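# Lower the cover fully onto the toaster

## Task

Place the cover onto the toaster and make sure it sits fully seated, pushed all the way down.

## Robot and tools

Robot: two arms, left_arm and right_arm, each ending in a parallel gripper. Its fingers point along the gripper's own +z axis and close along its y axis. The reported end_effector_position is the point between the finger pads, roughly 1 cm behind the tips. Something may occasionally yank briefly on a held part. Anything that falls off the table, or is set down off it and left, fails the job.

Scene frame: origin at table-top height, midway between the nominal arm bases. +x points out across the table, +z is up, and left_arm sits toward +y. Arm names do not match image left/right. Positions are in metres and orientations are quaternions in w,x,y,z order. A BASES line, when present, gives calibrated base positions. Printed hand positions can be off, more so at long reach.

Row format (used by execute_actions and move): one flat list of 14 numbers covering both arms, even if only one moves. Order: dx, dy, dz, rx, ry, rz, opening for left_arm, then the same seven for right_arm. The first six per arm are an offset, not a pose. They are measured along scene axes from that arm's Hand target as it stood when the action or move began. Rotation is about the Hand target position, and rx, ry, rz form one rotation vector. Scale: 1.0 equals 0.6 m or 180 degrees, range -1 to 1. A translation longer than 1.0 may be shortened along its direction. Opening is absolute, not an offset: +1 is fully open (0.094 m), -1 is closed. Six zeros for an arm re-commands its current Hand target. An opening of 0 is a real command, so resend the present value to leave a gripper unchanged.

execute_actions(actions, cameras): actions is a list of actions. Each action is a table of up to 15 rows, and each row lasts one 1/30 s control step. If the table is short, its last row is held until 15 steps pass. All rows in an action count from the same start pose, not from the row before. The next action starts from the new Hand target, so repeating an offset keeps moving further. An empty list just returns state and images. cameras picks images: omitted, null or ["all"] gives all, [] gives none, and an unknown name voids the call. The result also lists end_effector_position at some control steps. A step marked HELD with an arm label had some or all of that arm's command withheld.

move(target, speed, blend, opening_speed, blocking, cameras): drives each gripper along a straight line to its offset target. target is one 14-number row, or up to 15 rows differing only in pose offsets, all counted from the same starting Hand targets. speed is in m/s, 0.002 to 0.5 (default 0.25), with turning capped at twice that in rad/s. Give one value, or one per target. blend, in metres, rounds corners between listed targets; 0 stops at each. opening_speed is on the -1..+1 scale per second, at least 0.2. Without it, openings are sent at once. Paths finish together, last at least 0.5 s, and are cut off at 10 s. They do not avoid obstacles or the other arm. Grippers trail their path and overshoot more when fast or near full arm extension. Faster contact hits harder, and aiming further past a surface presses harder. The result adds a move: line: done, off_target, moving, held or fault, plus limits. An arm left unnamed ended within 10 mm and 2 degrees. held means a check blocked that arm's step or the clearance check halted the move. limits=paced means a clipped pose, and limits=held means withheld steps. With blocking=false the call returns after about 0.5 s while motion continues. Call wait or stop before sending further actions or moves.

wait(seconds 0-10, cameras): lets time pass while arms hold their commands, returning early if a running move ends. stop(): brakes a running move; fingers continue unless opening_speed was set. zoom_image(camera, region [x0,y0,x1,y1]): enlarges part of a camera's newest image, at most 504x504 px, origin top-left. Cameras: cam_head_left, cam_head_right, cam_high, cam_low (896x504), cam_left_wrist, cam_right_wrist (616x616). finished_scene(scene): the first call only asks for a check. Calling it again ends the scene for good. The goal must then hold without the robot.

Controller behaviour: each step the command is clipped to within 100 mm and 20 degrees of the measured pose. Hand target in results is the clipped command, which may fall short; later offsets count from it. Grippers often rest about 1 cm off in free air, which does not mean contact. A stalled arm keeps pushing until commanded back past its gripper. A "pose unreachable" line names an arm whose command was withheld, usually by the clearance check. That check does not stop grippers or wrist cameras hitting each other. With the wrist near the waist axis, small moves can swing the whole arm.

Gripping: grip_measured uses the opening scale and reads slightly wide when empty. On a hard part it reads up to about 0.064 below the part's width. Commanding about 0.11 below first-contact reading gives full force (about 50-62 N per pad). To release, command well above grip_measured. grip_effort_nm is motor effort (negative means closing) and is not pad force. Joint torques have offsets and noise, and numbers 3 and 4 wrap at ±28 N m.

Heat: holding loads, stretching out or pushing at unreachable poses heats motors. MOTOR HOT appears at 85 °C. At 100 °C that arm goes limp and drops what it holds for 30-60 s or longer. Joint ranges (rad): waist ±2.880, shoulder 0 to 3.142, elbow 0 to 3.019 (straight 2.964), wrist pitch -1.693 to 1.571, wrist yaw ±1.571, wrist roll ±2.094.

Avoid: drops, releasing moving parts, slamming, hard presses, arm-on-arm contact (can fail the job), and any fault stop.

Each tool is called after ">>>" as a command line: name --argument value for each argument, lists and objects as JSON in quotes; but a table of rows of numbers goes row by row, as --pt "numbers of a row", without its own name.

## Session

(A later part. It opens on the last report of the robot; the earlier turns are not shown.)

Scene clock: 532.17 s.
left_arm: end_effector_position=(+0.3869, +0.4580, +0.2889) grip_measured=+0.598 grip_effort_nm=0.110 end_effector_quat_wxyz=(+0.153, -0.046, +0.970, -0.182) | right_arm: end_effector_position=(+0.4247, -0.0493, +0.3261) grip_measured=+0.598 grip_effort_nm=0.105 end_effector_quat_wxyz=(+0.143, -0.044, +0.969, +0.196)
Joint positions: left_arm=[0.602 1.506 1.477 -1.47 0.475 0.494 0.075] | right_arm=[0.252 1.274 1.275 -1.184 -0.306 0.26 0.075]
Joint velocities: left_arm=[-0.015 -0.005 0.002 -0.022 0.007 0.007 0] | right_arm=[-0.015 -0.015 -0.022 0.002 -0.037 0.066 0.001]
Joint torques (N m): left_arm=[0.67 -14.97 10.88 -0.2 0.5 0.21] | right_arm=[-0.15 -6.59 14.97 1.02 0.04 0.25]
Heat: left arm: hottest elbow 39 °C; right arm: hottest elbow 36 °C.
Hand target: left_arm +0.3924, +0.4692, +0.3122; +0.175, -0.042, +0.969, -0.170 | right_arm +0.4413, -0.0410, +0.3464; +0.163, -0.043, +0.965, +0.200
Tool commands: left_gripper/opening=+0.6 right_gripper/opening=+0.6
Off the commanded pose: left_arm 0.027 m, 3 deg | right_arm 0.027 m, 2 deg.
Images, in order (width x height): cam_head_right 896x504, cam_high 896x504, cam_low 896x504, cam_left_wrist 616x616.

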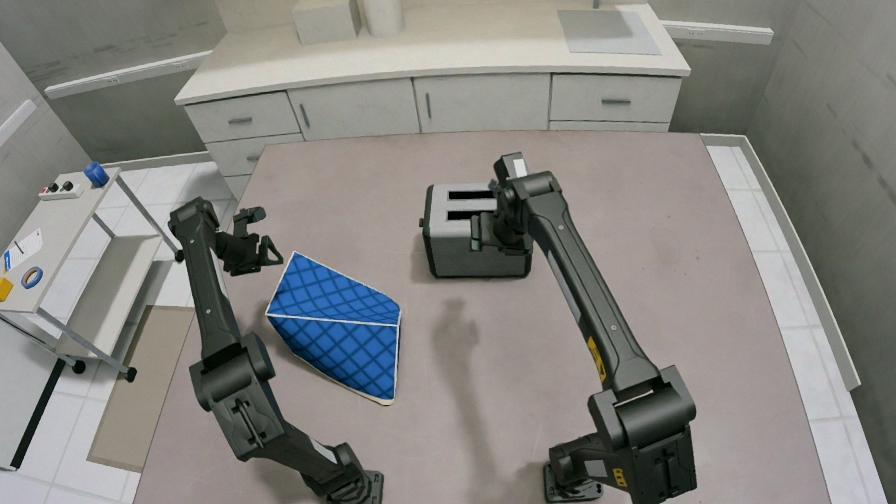

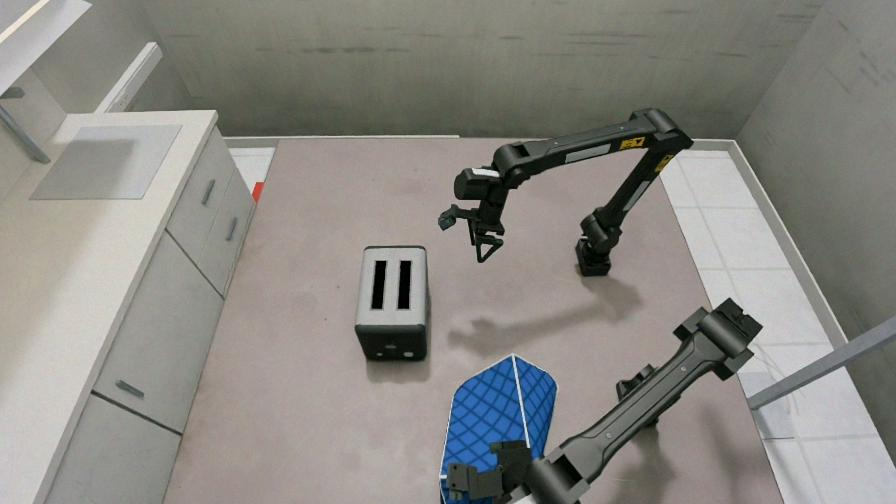

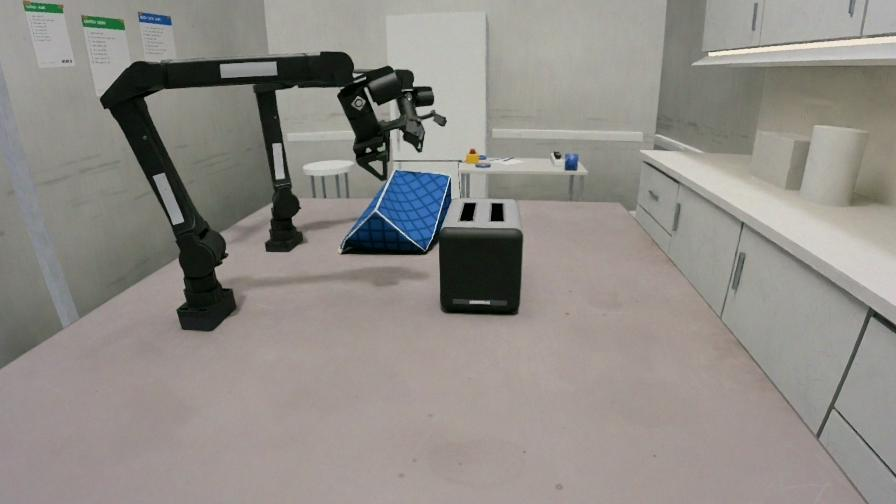

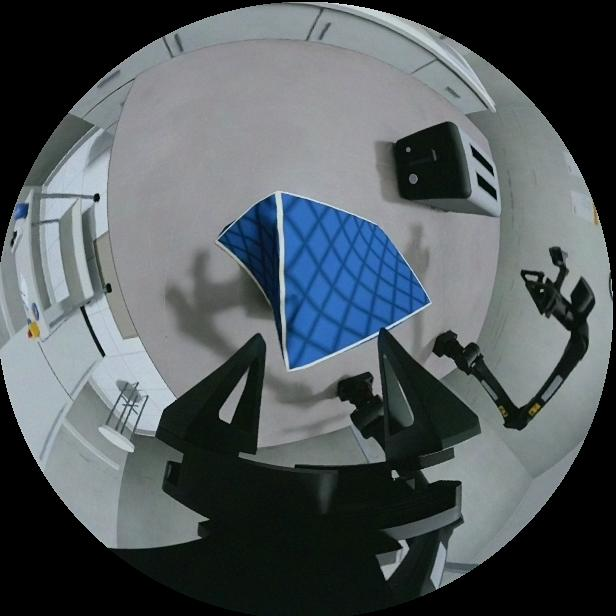

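>>> move --target '[-0.07,-0.26,0.05,0,0,0.47,0.6,0,-0.2,0,0,0,0,0.6]' --cameras '["cam_head_right","cam_high","cam_left_wrist"]'

Scene clock: 546.07 s.
left_arm: end_effector_position=(+0.3396, +0.3192, +0.3179) grip_measured=+0.598 grip_effort_nm=0.110 end_effector_quat_wxyz=(-0.230, +0.684, -0.693, -0.004) | right_arm: end_effector_position=(+0.4324, -0.1574, +0.3233) grip_measured=+0.598 grip_effort_nm=0.120 end_effector_quat_wxyz=(+0.139, -0.038, +0.970, +0.196)
Joint positions: left_arm=[0.012 1.122 1.192 -1.299 -0.321 -1.485 0.075] | right_arm=[-0.032 1.274 1.275 -1.289 -0.401 -0.014 0.075]
Joint velocities: left_arm=[-0.015 -0.005 -0.007 -0.002 -0.007 0.11 0] | right_arm=[-0.015 -0.005 -0.017 -0.022 -0.154 0.007 -0.001]
Joint torques (N m): left_arm=[-1.03 -7.53 10.74 0.05 -0.44 -0.01] | right_arm=[-1.96 -7.94 13.72 0.42 -0.43 -0.08]
Heat: left arm: hottest elbow 39 °C; right arm: hottest elbow 37 °C.
Hand target: left_arm +0.3483, +0.3141, +0.3371; -0.243, +0.682, -0.690, +0.008 | right_arm +0.4419, -0.1615, +0.3464; +0.163, -0.044, +0.966, +0.196
Off the commanded pose: left_arm 0.027 m, 2 deg | right_arm 0.025 m, 3 deg.
move: off_target (left_arm, right_arm)
Images, in order (width x height): cam_head_right 896x504, cam_high 896x504, cam_left_wrist 616x616.

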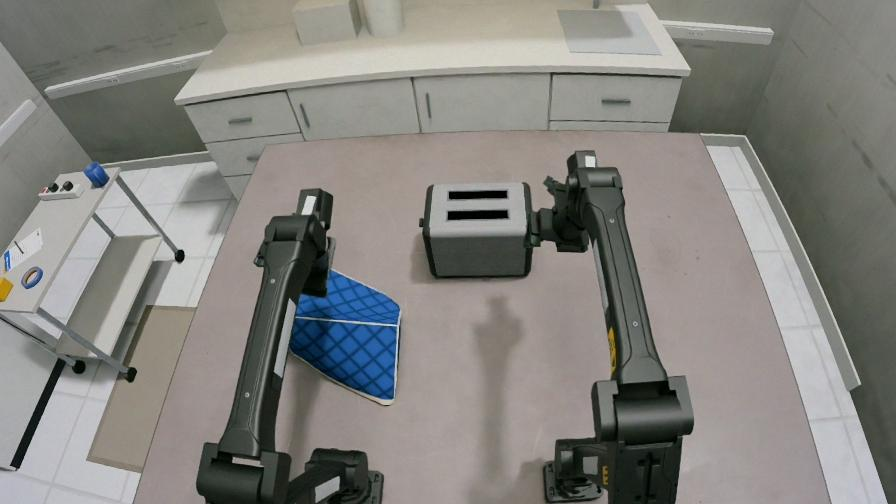

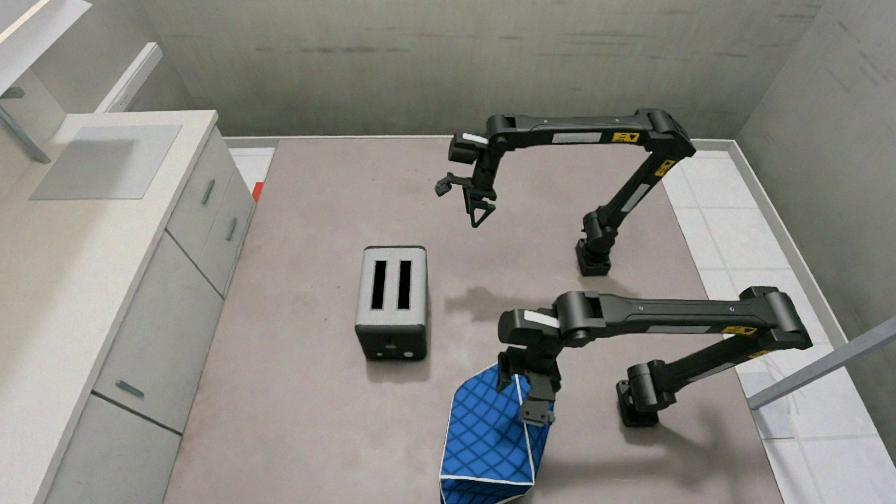

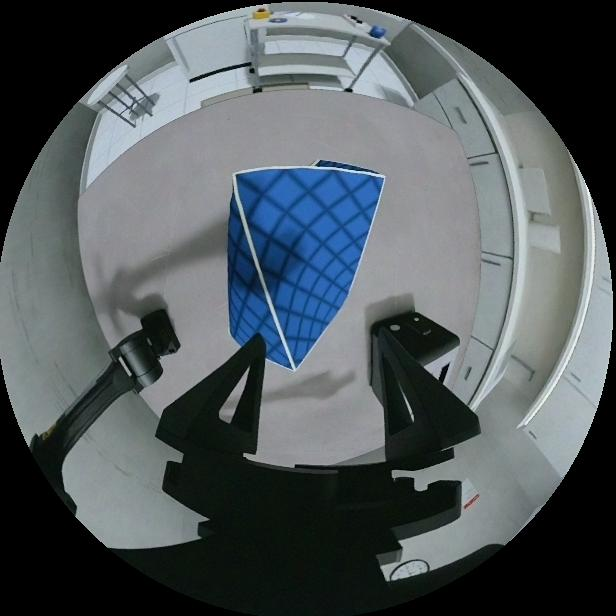

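>>> move --target '[-0.075,0.14,-0.15,0,0,0,0.6,0,0,0,0,0,0,0.6]' --cameras '["cam_head_right","cam_high","cam_left_wrist"]'

Scene clock: 551.20 s.
left_arm: end_effector_position=(+0.3033, +0.3938, +0.2388) grip_measured=+0.598 grip_effort_nm=0.110 end_effector_quat_wxyz=(-0.228, +0.682, -0.695, +0.001) | right_arm: end_effector_position=(+0.4323, -0.1574, +0.3232) grip_measured=+0.598 grip_effort_nm=0.115 end_effector_quat_wxyz=(+0.139, -0.038, +0.970, +0.196)
Joint positions: left_arm=[0.273 1.042 0.925 -1.041 -0.212 -1.229 0.075] | right_arm=[-0.032 1.274 1.275 -1.29 -0.401 -0.015 0.075]
Joint velocities: left_arm=[-0.005 -0.005 -0.002 -0.012 0.037 -0.066 0] | right_arm=[-0.015 -0.024 -0.007 -0.012 -0.095 -0.051 0]
Joint torques (N m): left_arm=[0.91 -8.76 7.97 1.18 -0.09 0.21] | right_arm=[-1.85 -8.06 13.76 0.42 -0.42 -0.08]
Heat: left arm: hottest elbow 39 °C; right arm: hottest elbow 38 °C.
Hand target: left_arm +0.3038, +0.3991, +0.2486; -0.244, +0.682, -0.690, +0.009 | right_arm +0.4419, -0.1615, +0.3463; +0.163, -0.044, +0.966, +0.196
Off the commanded pose: left_arm 0.009 m, 2 deg | right_arm 0.025 m, 3 deg.
move: off_target (right_arm)
Images, in order (width x height): cam_head_right 896x504, cam_high 896x504, cam_left_wrist 616x616.

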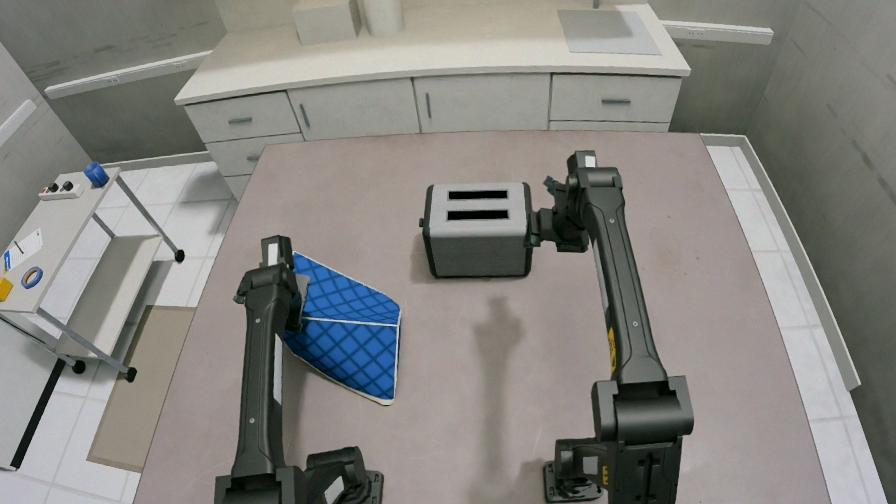

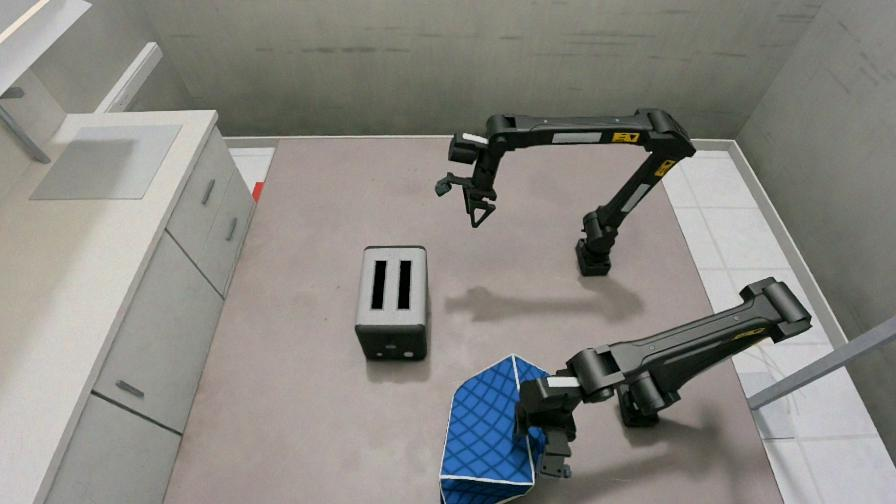

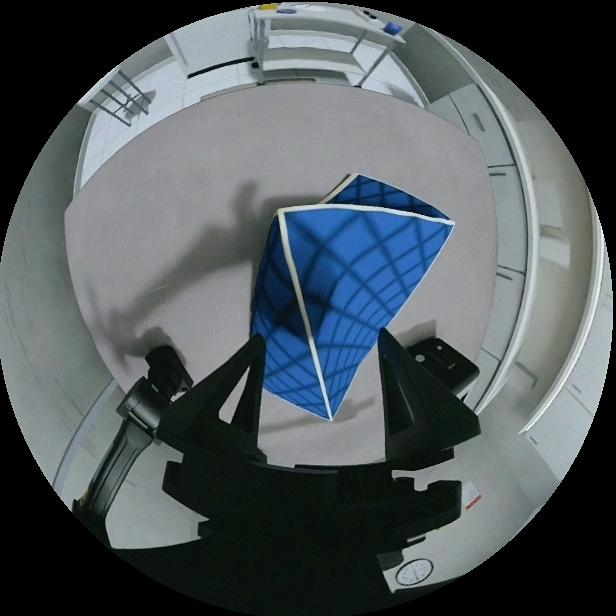

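>>> move --target '[-0.003,0,-0.155,0,0,0,0.6,0,0,0,0,0,0,0.6]' --cameras '["cam_head_right","cam_left_wrist"]'

>>> move --target '[0,0,0,0,0,0,-1,0,0,0,0,0,0,0.6]' --opening_speed 1 --cameras '["cam_left_wrist"]'

Scene clock: 557.63 s.
left_arm: end_effector_position=(+0.2979, +0.3941, +0.1583) grip_measured=+0.598 grip_effort_nm=0.105 end_effector_quat_wxyz=(-0.244, +0.680, -0.692, +0.010) | right_arm: end_effector_position=(+0.4323, -0.1573, +0.3233) grip_measured=+0.598 grip_effort_nm=0.110 end_effector_quat_wxyz=(+0.139, -0.038, +0.970, +0.197)
Joint positions: left_arm=[0.28 1.063 0.712 -0.77 -0.208 -1.221 0.075] | right_arm=[-0.032 1.274 1.275 -1.29 -0.401 -0.015 0.075]
Joint velocities: left_arm=[0.005 -0.005 0.002 -0.017 -0.007 -0.007 -0.001] | right_arm=[0.005 -0.005 -0.007 0.002 0.007 0.037 0.001]
Joint torques (N m): left_arm=[0.91 -5.01 7.64 0.98 -0.09 0.18] | right_arm=[-1.85 -7.94 13.74 0.38 -0.41 -0.09]
Heat: left arm: hottest elbow 39 °C; right arm: hottest elbow 38 °C.
Hand target: left_arm +0.3010, +0.4004, +0.1560; -0.244, +0.682, -0.690, +0.009 | right_arm +0.4418, -0.1615, +0.3464; +0.163, -0.044, +0.966, +0.196
Off the commanded pose: left_arm 0.007 m, 0 deg | right_arm 0.025 m, 3 deg.
move: off_target (right_arm)
Images, in order (width x height): cam_head_right 896x504, cam_left_wrist 616x616.

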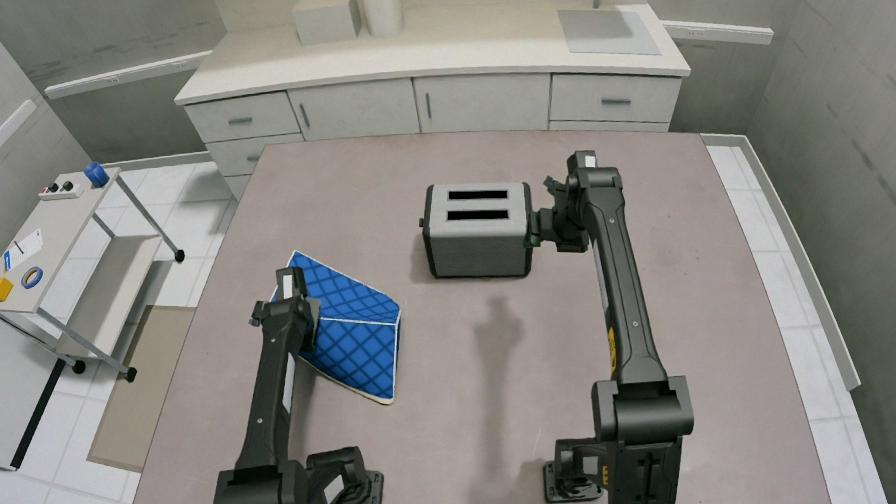

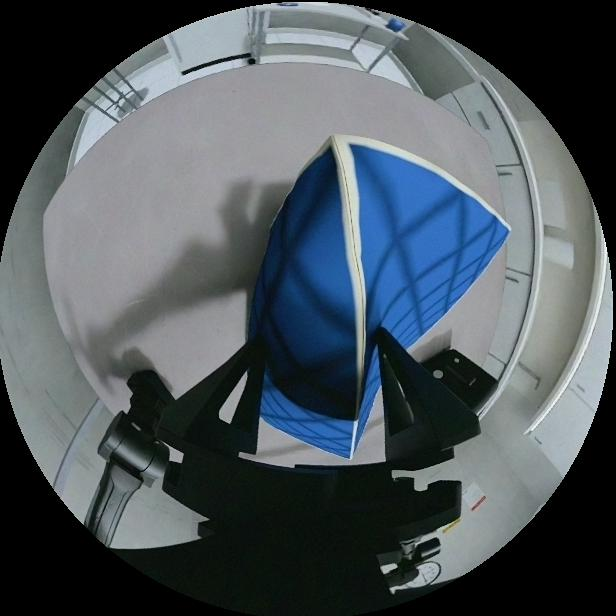

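Scene clock: 559.43 s.
left_arm: end_effector_position=(+0.2987, +0.3943, +0.1587) grip_measured=-0.888 grip_effort_nm=-1.018 end_effector_quat_wxyz=(-0.245, +0.680, -0.691, +0.011) | right_arm: end_effector_position=(+0.4323, -0.1573, +0.3233) grip_measured=+0.598 grip_effort_nm=0.115 end_effector_quat_wxyz=(+0.139, -0.038, +0.970, +0.197)
Joint positions: left_arm=[0.281 1.063 0.712 -0.766 -0.207 -1.221 0.005] | right_arm=[-0.032 1.274 1.275 -1.29 -0.401 -0.015 0.075]
Joint velocities: left_arm=[0.005 -0.005 0.007 0.002 0.037 0.037 0] | right_arm=[-0.024 -0.024 0.007 -0.002 -0.007 -0.081 0]
Joint torques (N m): left_arm=[0.73 -4.95 7.61 1.01 -0.1 0.17] | right_arm=[-1.9 -8 13.72 0.42 -0.42 -0.08]
Heat: left arm: hottest elbow 39 °C; right arm: hottest elbow 38 °C.
Hand target: left_arm +0.3009, +0.4005, +0.1559; -0.244, +0.682, -0.690, +0.009 | right_arm +0.4418, -0.1615, +0.3464; +0.163, -0.044, +0.966, +0.196
Off the commanded pose: left_arm 0.007 m, 0 deg | right_arm 0.025 m, 3 deg.
move: off_target (right_arm)
Images, in order (width x height): cam_left_wrist 616x616.

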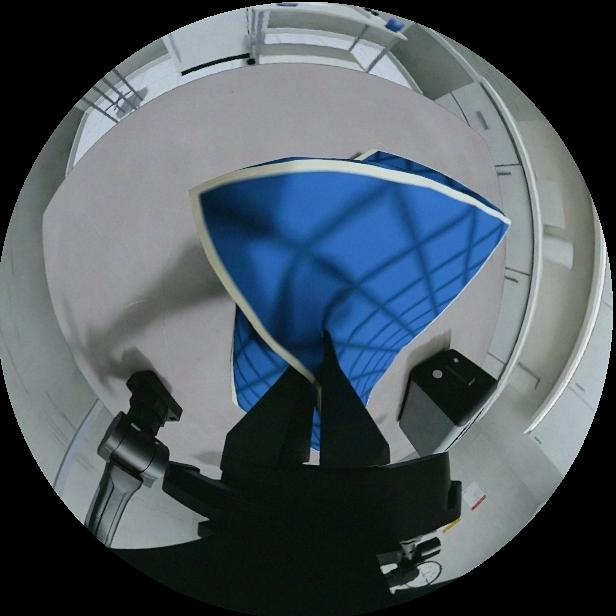

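>>> move --target '[0,0,0.45,0,0,0,-1,0,-0.15,0,0,0,0,0.6]'

Scene clock: 563.40 s.
left_arm: end_effector_position=(+0.2979, +0.3942, +0.4026) grip_measured=-0.888 grip_effort_nm=-1.023 end_effector_quat_wxyz=(-0.226, +0.681, -0.696, +0.000) | right_arm: end_effector_position=(+0.4273, -0.2453, +0.3297) grip_measured=+0.598 grip_effort_nm=0.110 end_effector_quat_wxyz=(+0.146, -0.038, +0.969, +0.196)
Joint positions: left_arm=[0.281 1.073 1.381 -1.47 -0.208 -1.221 0.005] | right_arm=[-0.264 1.297 1.314 -1.394 -0.457 -0.261 0.075]
Joint velocities: left_arm=[0.015 -0.015 -0.012 -0.007 -0.007 0.007 0] | right_arm=[0.005 -0.005 -0.007 -0.022 -0.051 0.022 -0.001]
Joint torques (N m): left_arm=[-0.09 -6.18 11.3 0.27 -0.31 0.01] | right_arm=[-1.85 -6.42 14.48 0.31 -0.49 -0.11]
Heat: left arm: hottest elbow 40 °C; right arm: hottest elbow 38 °C.
Hand target: left_arm +0.3038, +0.3965, +0.4258; -0.244, +0.682, -0.690, +0.009 | right_arm +0.4422, -0.2519, +0.3458; +0.162, -0.045, +0.967, +0.193
Off the commanded pose: left_arm 0.024 m, 2 deg | right_arm 0.023 m, 2 deg.
move: off_target (left_arm, right_arm)

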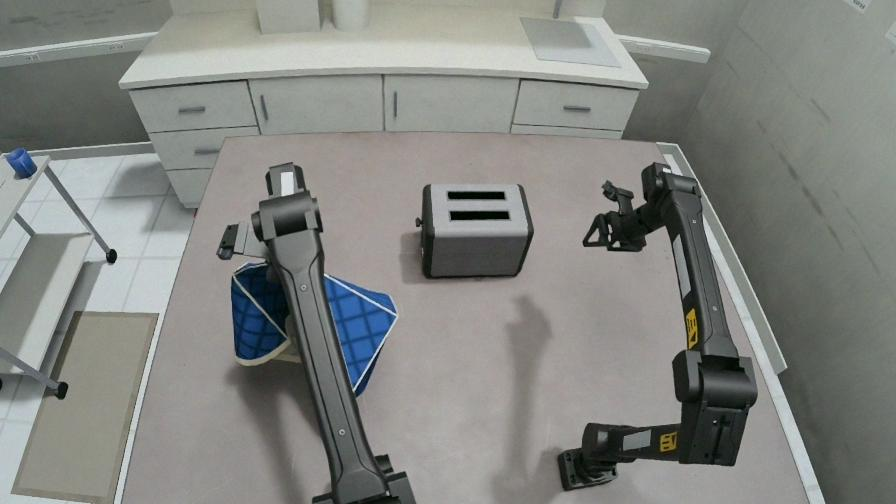

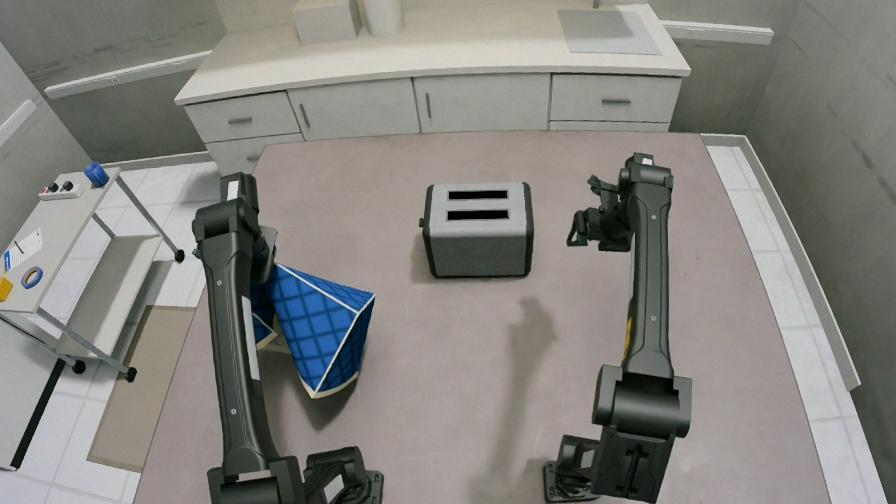

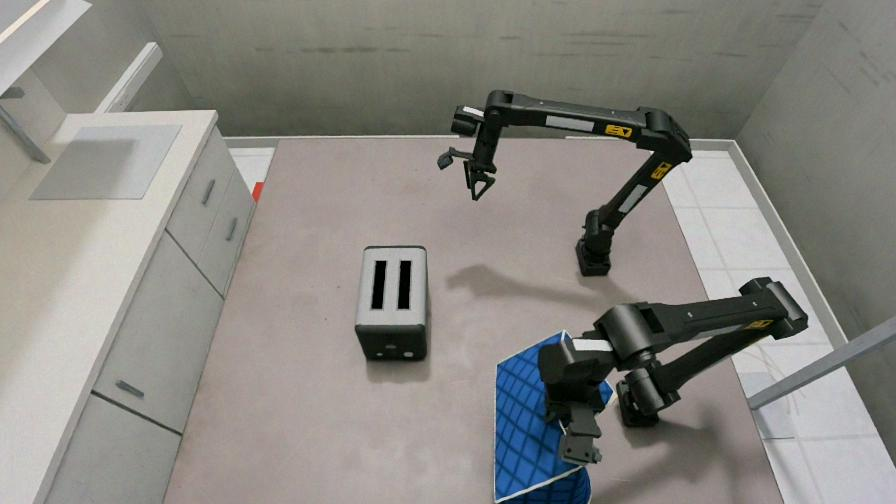

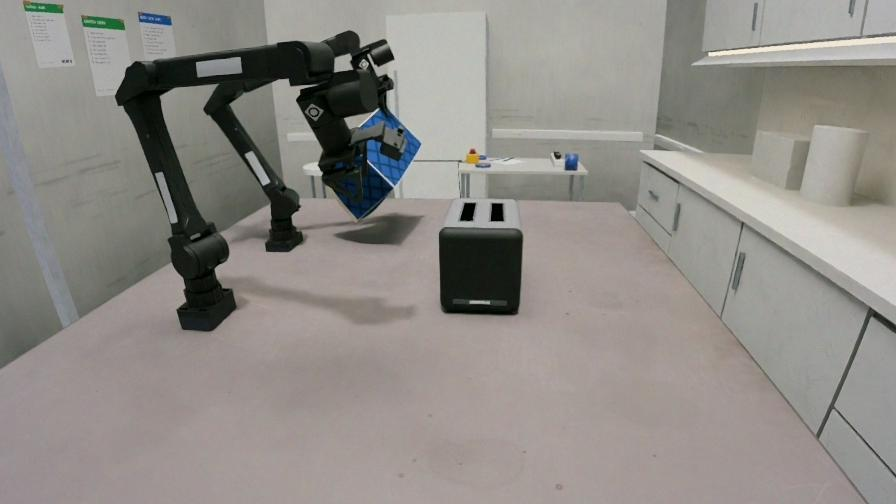

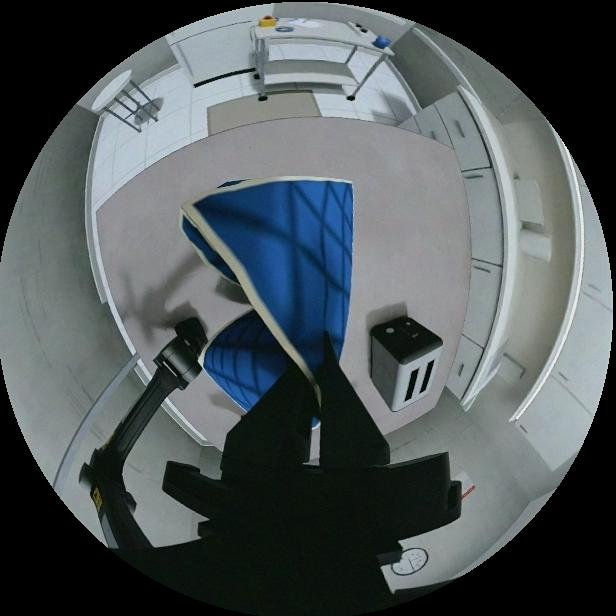

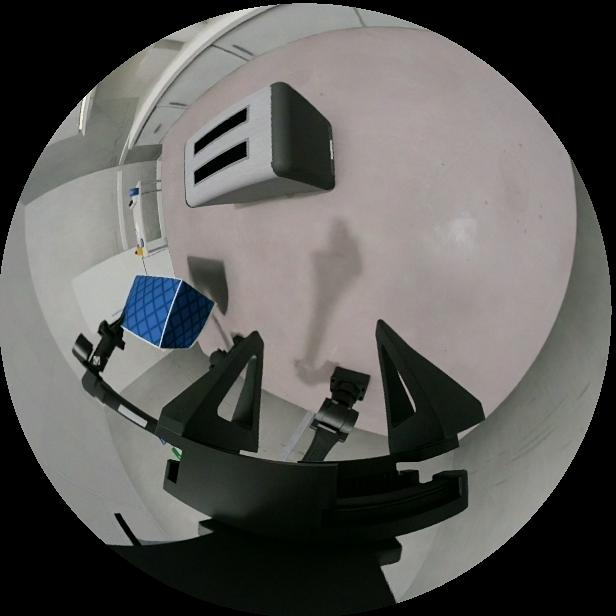

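>>> zoom_image --camera "cam_left_wrist" --region '[150, 150, 400, 440]'

>>> zoom_image --camera "cam_head_left" --region '[200, 230, 420, 410]'

>>> zoom_image --camera "cam_right_wrist" --region '[80, 240, 260, 380]'

Scaled by 1.738 from the camera's 616x616 image, which has a finer 880x880 frame.

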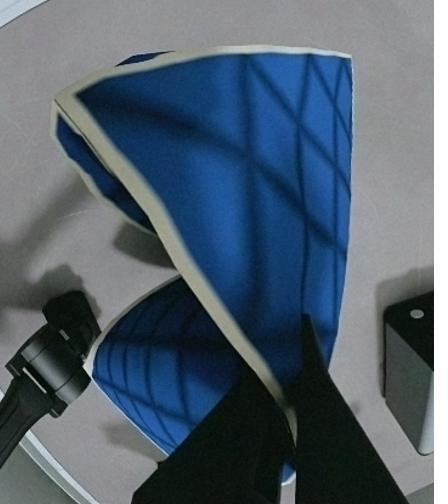

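Scaled by 2.291.

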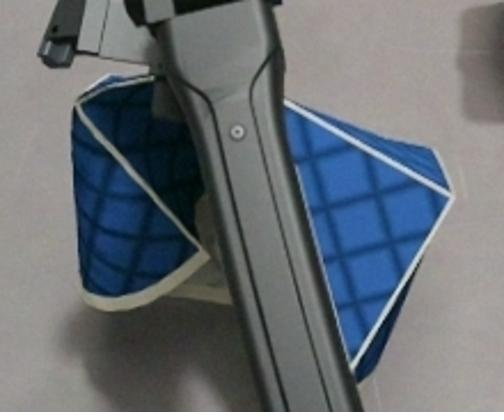

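Scaled by 2.800 from the camera's 616x616 image, which has a finer 880x880 frame.

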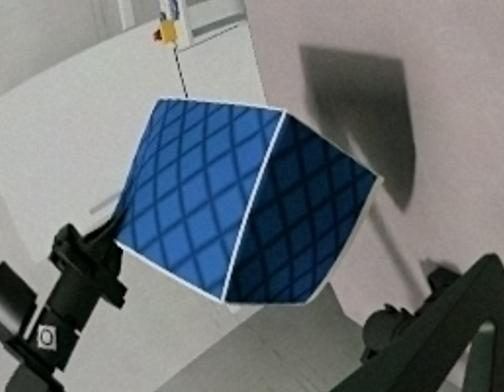

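>>> zoom_image --camera "cam_low" --region '[290, 80, 470, 240]'

Scaled by 2.800.

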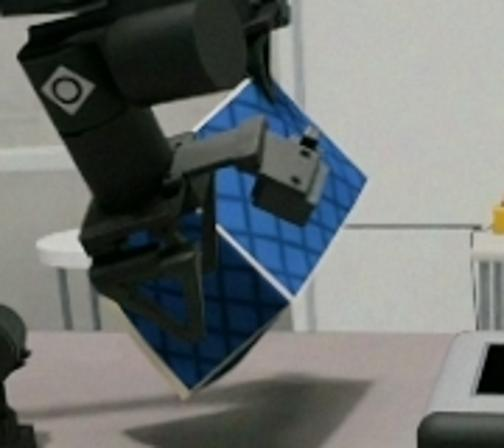

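>>> move --target '[-0.0,-0.25,0.03,0,-0.4,0,-1,0,-0.1,0,0,0,0,0.6]'

Scene clock: 585.40 s.
left_arm: end_effector_position=(+0.3057, +0.2513, +0.4272) grip_measured=-0.888 grip_effort_nm=-1.023 end_effector_quat_wxyz=(+0.597, -0.549, +0.431, -0.395) | right_arm: end_effector_position=(+0.4283, -0.3023, +0.3310) grip_measured=+0.598 grip_effort_nm=0.110 end_effector_quat_wxyz=(+0.147, -0.040, +0.969, +0.196)
Joint positions: left_arm=[-0.331 0.555 0.606 -0.02 -0.645 -1.471 0.005] | right_arm=[-0.403 1.356 1.375 -1.465 -0.48 -0.418 0.075]
Joint velocities: left_arm=[-0.005 -0.005 -0.002 0.012 0.007 -0.037 -0.001] | right_arm=[-0.015 0.005 0.012 -0.002 0.051 -0.007 0]
Joint torques (N m): left_arm=[-1.08 -0.79 8.94 2.06 -0.13 0.23] | right_arm=[-1.9 -7.06 14.3 0.13 -0.53 -0.1]
Heat: left arm: hottest elbow 40 °C; right arm: hottest elbow 40 °C.
Hand target: left_arm +0.3038, +0.2471, +0.4407; +0.601, -0.541, +0.422, -0.410 | right_arm +0.4424, -0.3123, +0.3450; +0.162, -0.045, +0.967, +0.191
Off the commanded pose: left_arm 0.017 m, 3 deg | right_arm 0.022 m, 2 deg.
move: off_target (left_arm, right_arm)

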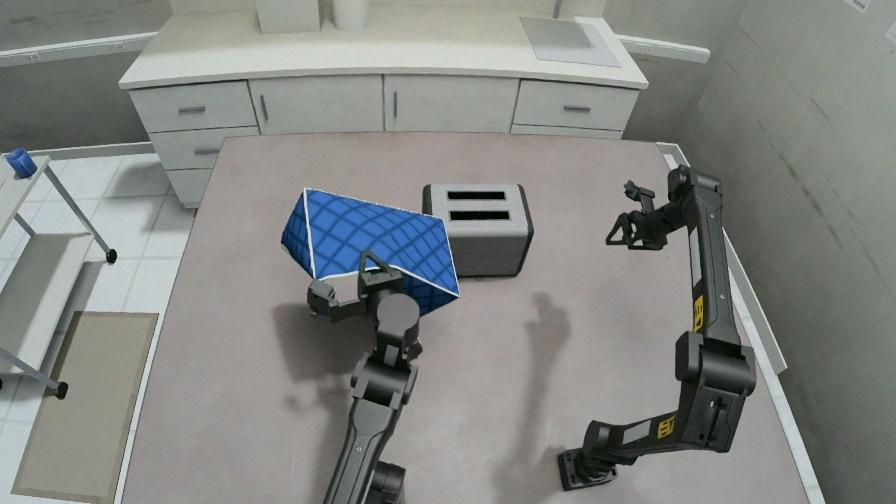

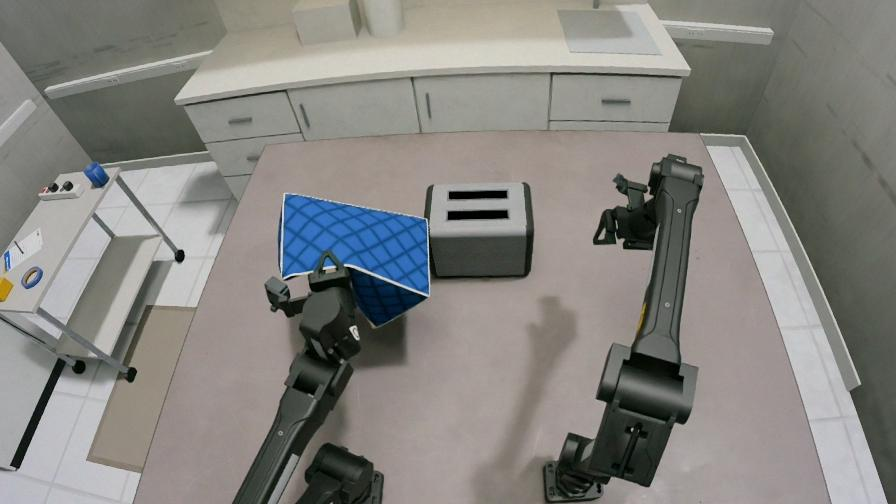

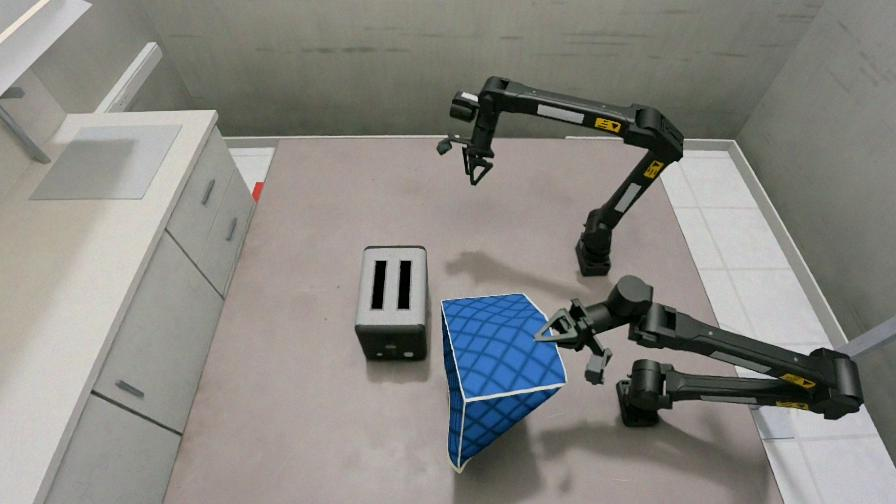

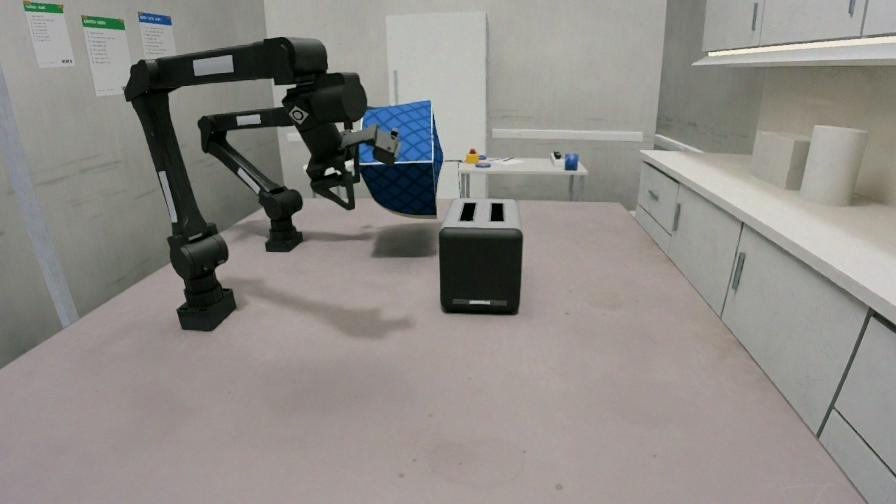

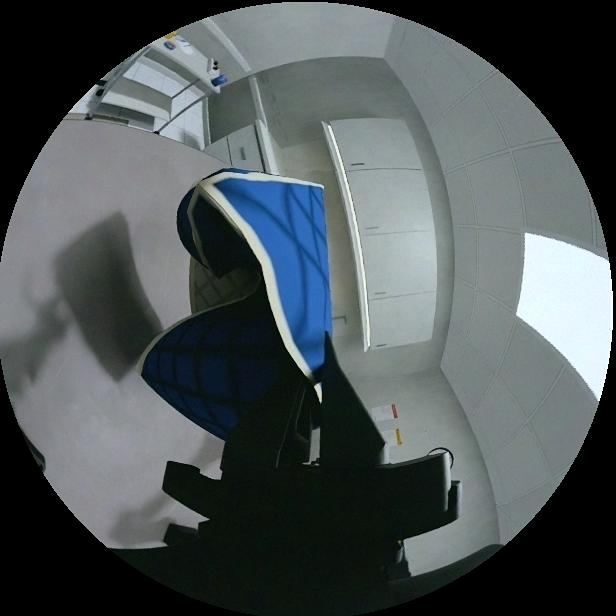

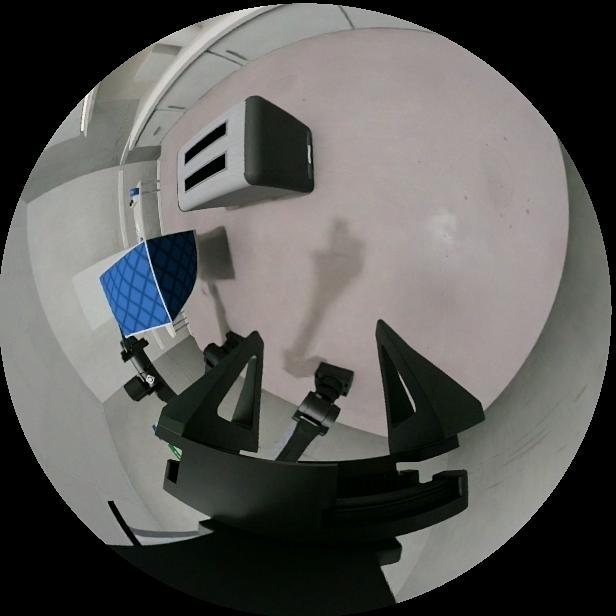

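>>> move --pt "-0.01 -0.26 0 0 0 0 -1 0 0 0 0 0 0 0.6" --pt "-0.01 -0.26 -0.385 0 0 0 -1 0 0 0 0 0 0 0.6" --cameras '["cam_head_right","cam_high","cam_low"]'

Scene clock: 592.30 s.
left_arm: end_effector_position=(+0.2991, +0.0985, +0.2145) grip_measured=-0.888 grip_effort_nm=-1.028 end_effector_quat_wxyz=(+0.601, -0.544, +0.418, -0.410) | right_arm: end_effector_position=(+0.4283, -0.3023, +0.3311) grip_measured=+0.598 grip_effort_nm=0.105 end_effector_quat_wxyz=(+0.147, -0.040, +0.969, +0.196)
Joint positions: left_arm=[-0.889 1.392 0.316 1.237 -1.195 -1.364 0.005] | right_arm=[-0.403 1.356 1.376 -1.465 -0.48 -0.418 0.075]
Joint velocities: left_arm=[-0.005 -0.005 -0.007 -0.007 -0.037 -0.007 0] | right_arm=[-0.015 -0.005 0.017 -0.017 0.007 0.037 0]
Joint torques (N m): left_arm=[-0.79 -5.95 4.26 1.48 0.11 0.25] | right_arm=[-2.02 -6.95 14.27 0.14 -0.53 -0.09]
Heat: left arm: hottest elbow 40 °C; right arm: hottest elbow 40 °C.
Hand target: left_arm +0.2983, +0.0955, +0.2116; +0.602, -0.540, +0.422, -0.411 | right_arm +0.4423, -0.3122, +0.3449; +0.161, -0.045, +0.967, +0.191
Off the commanded pose: left_arm 0.009 m, 1 deg | right_arm 0.022 m, 2 deg.
move: off_target (right_arm)
Images, in order (width x height): cam_head_right 896x504, cam_high 896x504, cam_low 896x504.

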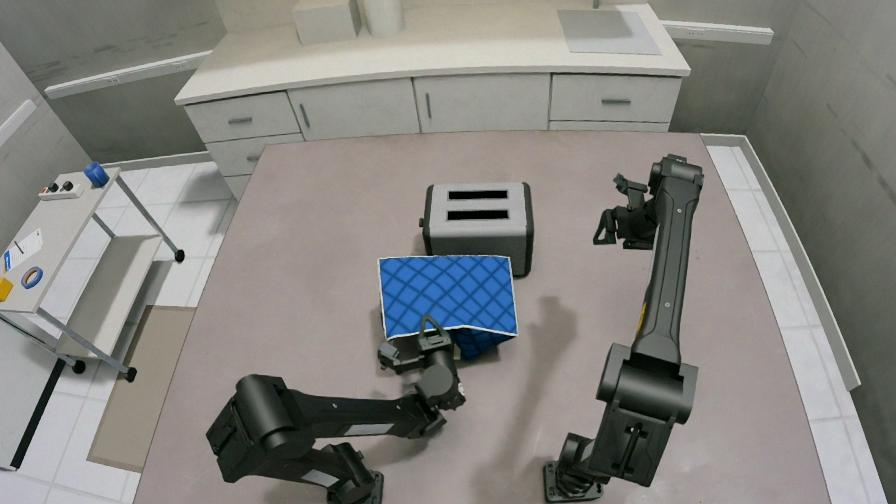

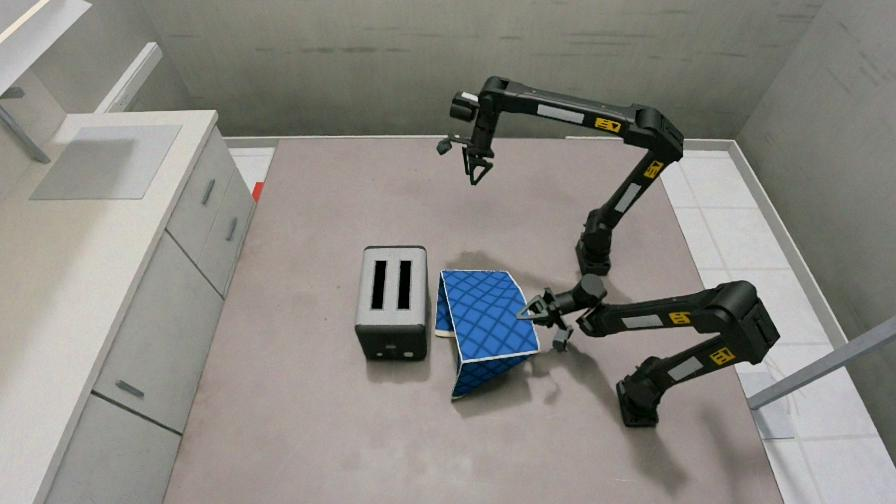

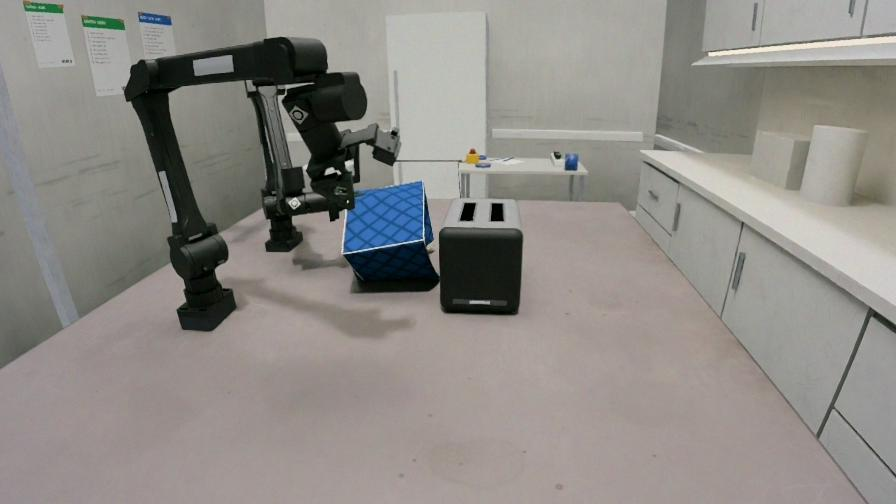

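>>> move --pt "-0.05 0 0.12 -0.08 0 0 -1 0 0 0 0 0 0 0.6" --pt "-0.05 0 0.02 -0.08 0 0 -1 0 0 0 0 0 0 0.6" --pt "-0.05 0 -0.03 -0.08 0 0 -1 0 0 0 0 0 0 0.6" --cameras '["cam_head_right","cam_high","cam_low"]'

Scene clock: 598.57 s.
left_arm: end_effector_position=(+0.2693, +0.1016, +0.1943) grip_measured=-0.888 grip_effort_nm=-1.018 end_effector_quat_wxyz=(-0.533, +0.615, -0.365, +0.452) | right_arm: end_effector_position=(+0.4283, -0.3023, +0.3311) grip_measured=+0.598 grip_effort_nm=0.110 end_effector_quat_wxyz=(+0.147, -0.040, +0.969, +0.196)
Joint positions: left_arm=[-0.975 1.279 0.278 0.916 -1.3 -1.82 0.005] | right_arm=[-0.403 1.356 1.376 -1.465 -0.48 -0.419 0.075]
Joint velocities: left_arm=[0.005 -0.005 0.007 -0.007 -0.022 -0.066 -0.001] | right_arm=[-0.005 -0.015 0.012 -0.012 -0.11 -0.022 0.001]
Joint torques (N m): left_arm=[-0.91 -4.78 4.88 1.48 0.04 0.14] | right_arm=[-1.79 -6.89 14.24 0.14 -0.52 -0.09]
Heat: left arm: hottest elbow 39 °C; right arm: hottest elbow 40 °C.
Hand target: left_arm +0.2686, +0.0954, +0.1929; -0.528, +0.613, -0.367, +0.460 | right_arm +0.4423, -0.3123, +0.3449; +0.161, -0.045, +0.967, +0.191
Off the commanded pose: left_arm 0.006 m, 1 deg | right_arm 0.022 m, 2 deg.
move: off_target (right_arm)
Images, in order (width x height): cam_head_right 896x504, cam_high 896x504, cam_low 896x504.

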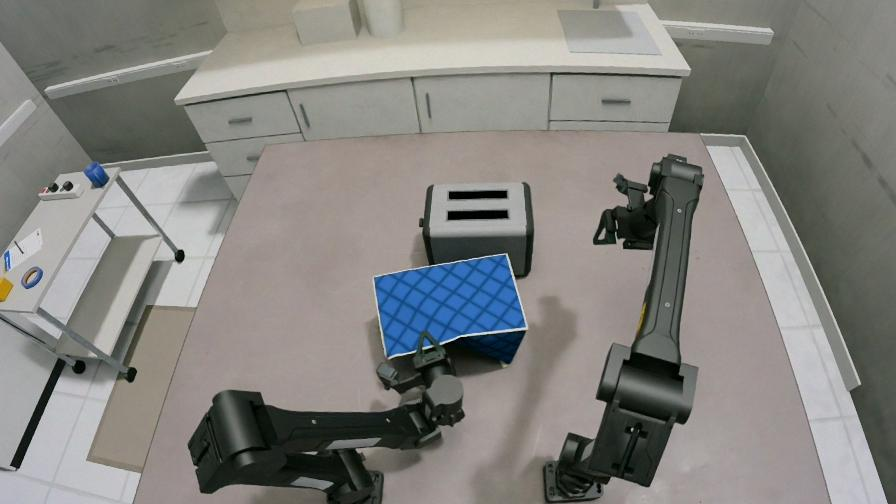

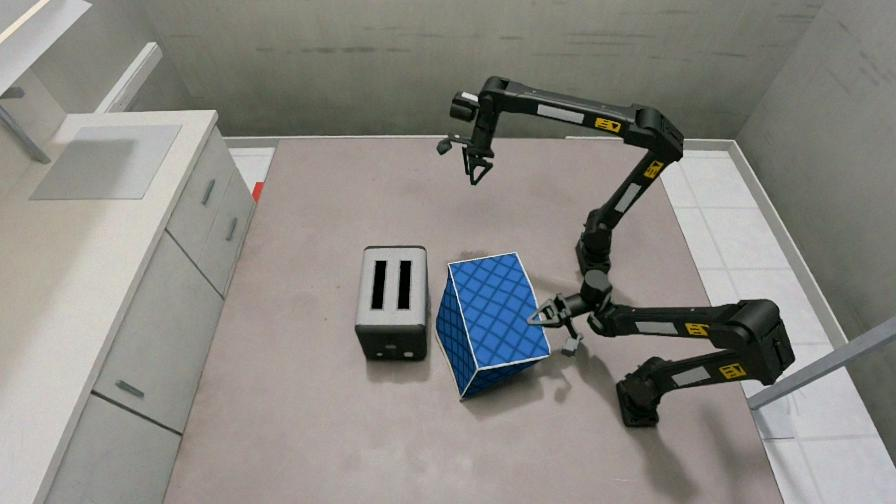

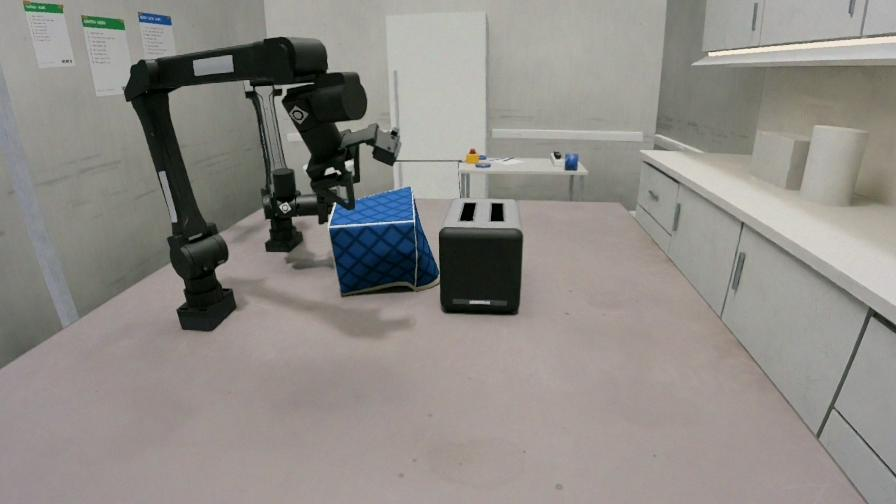

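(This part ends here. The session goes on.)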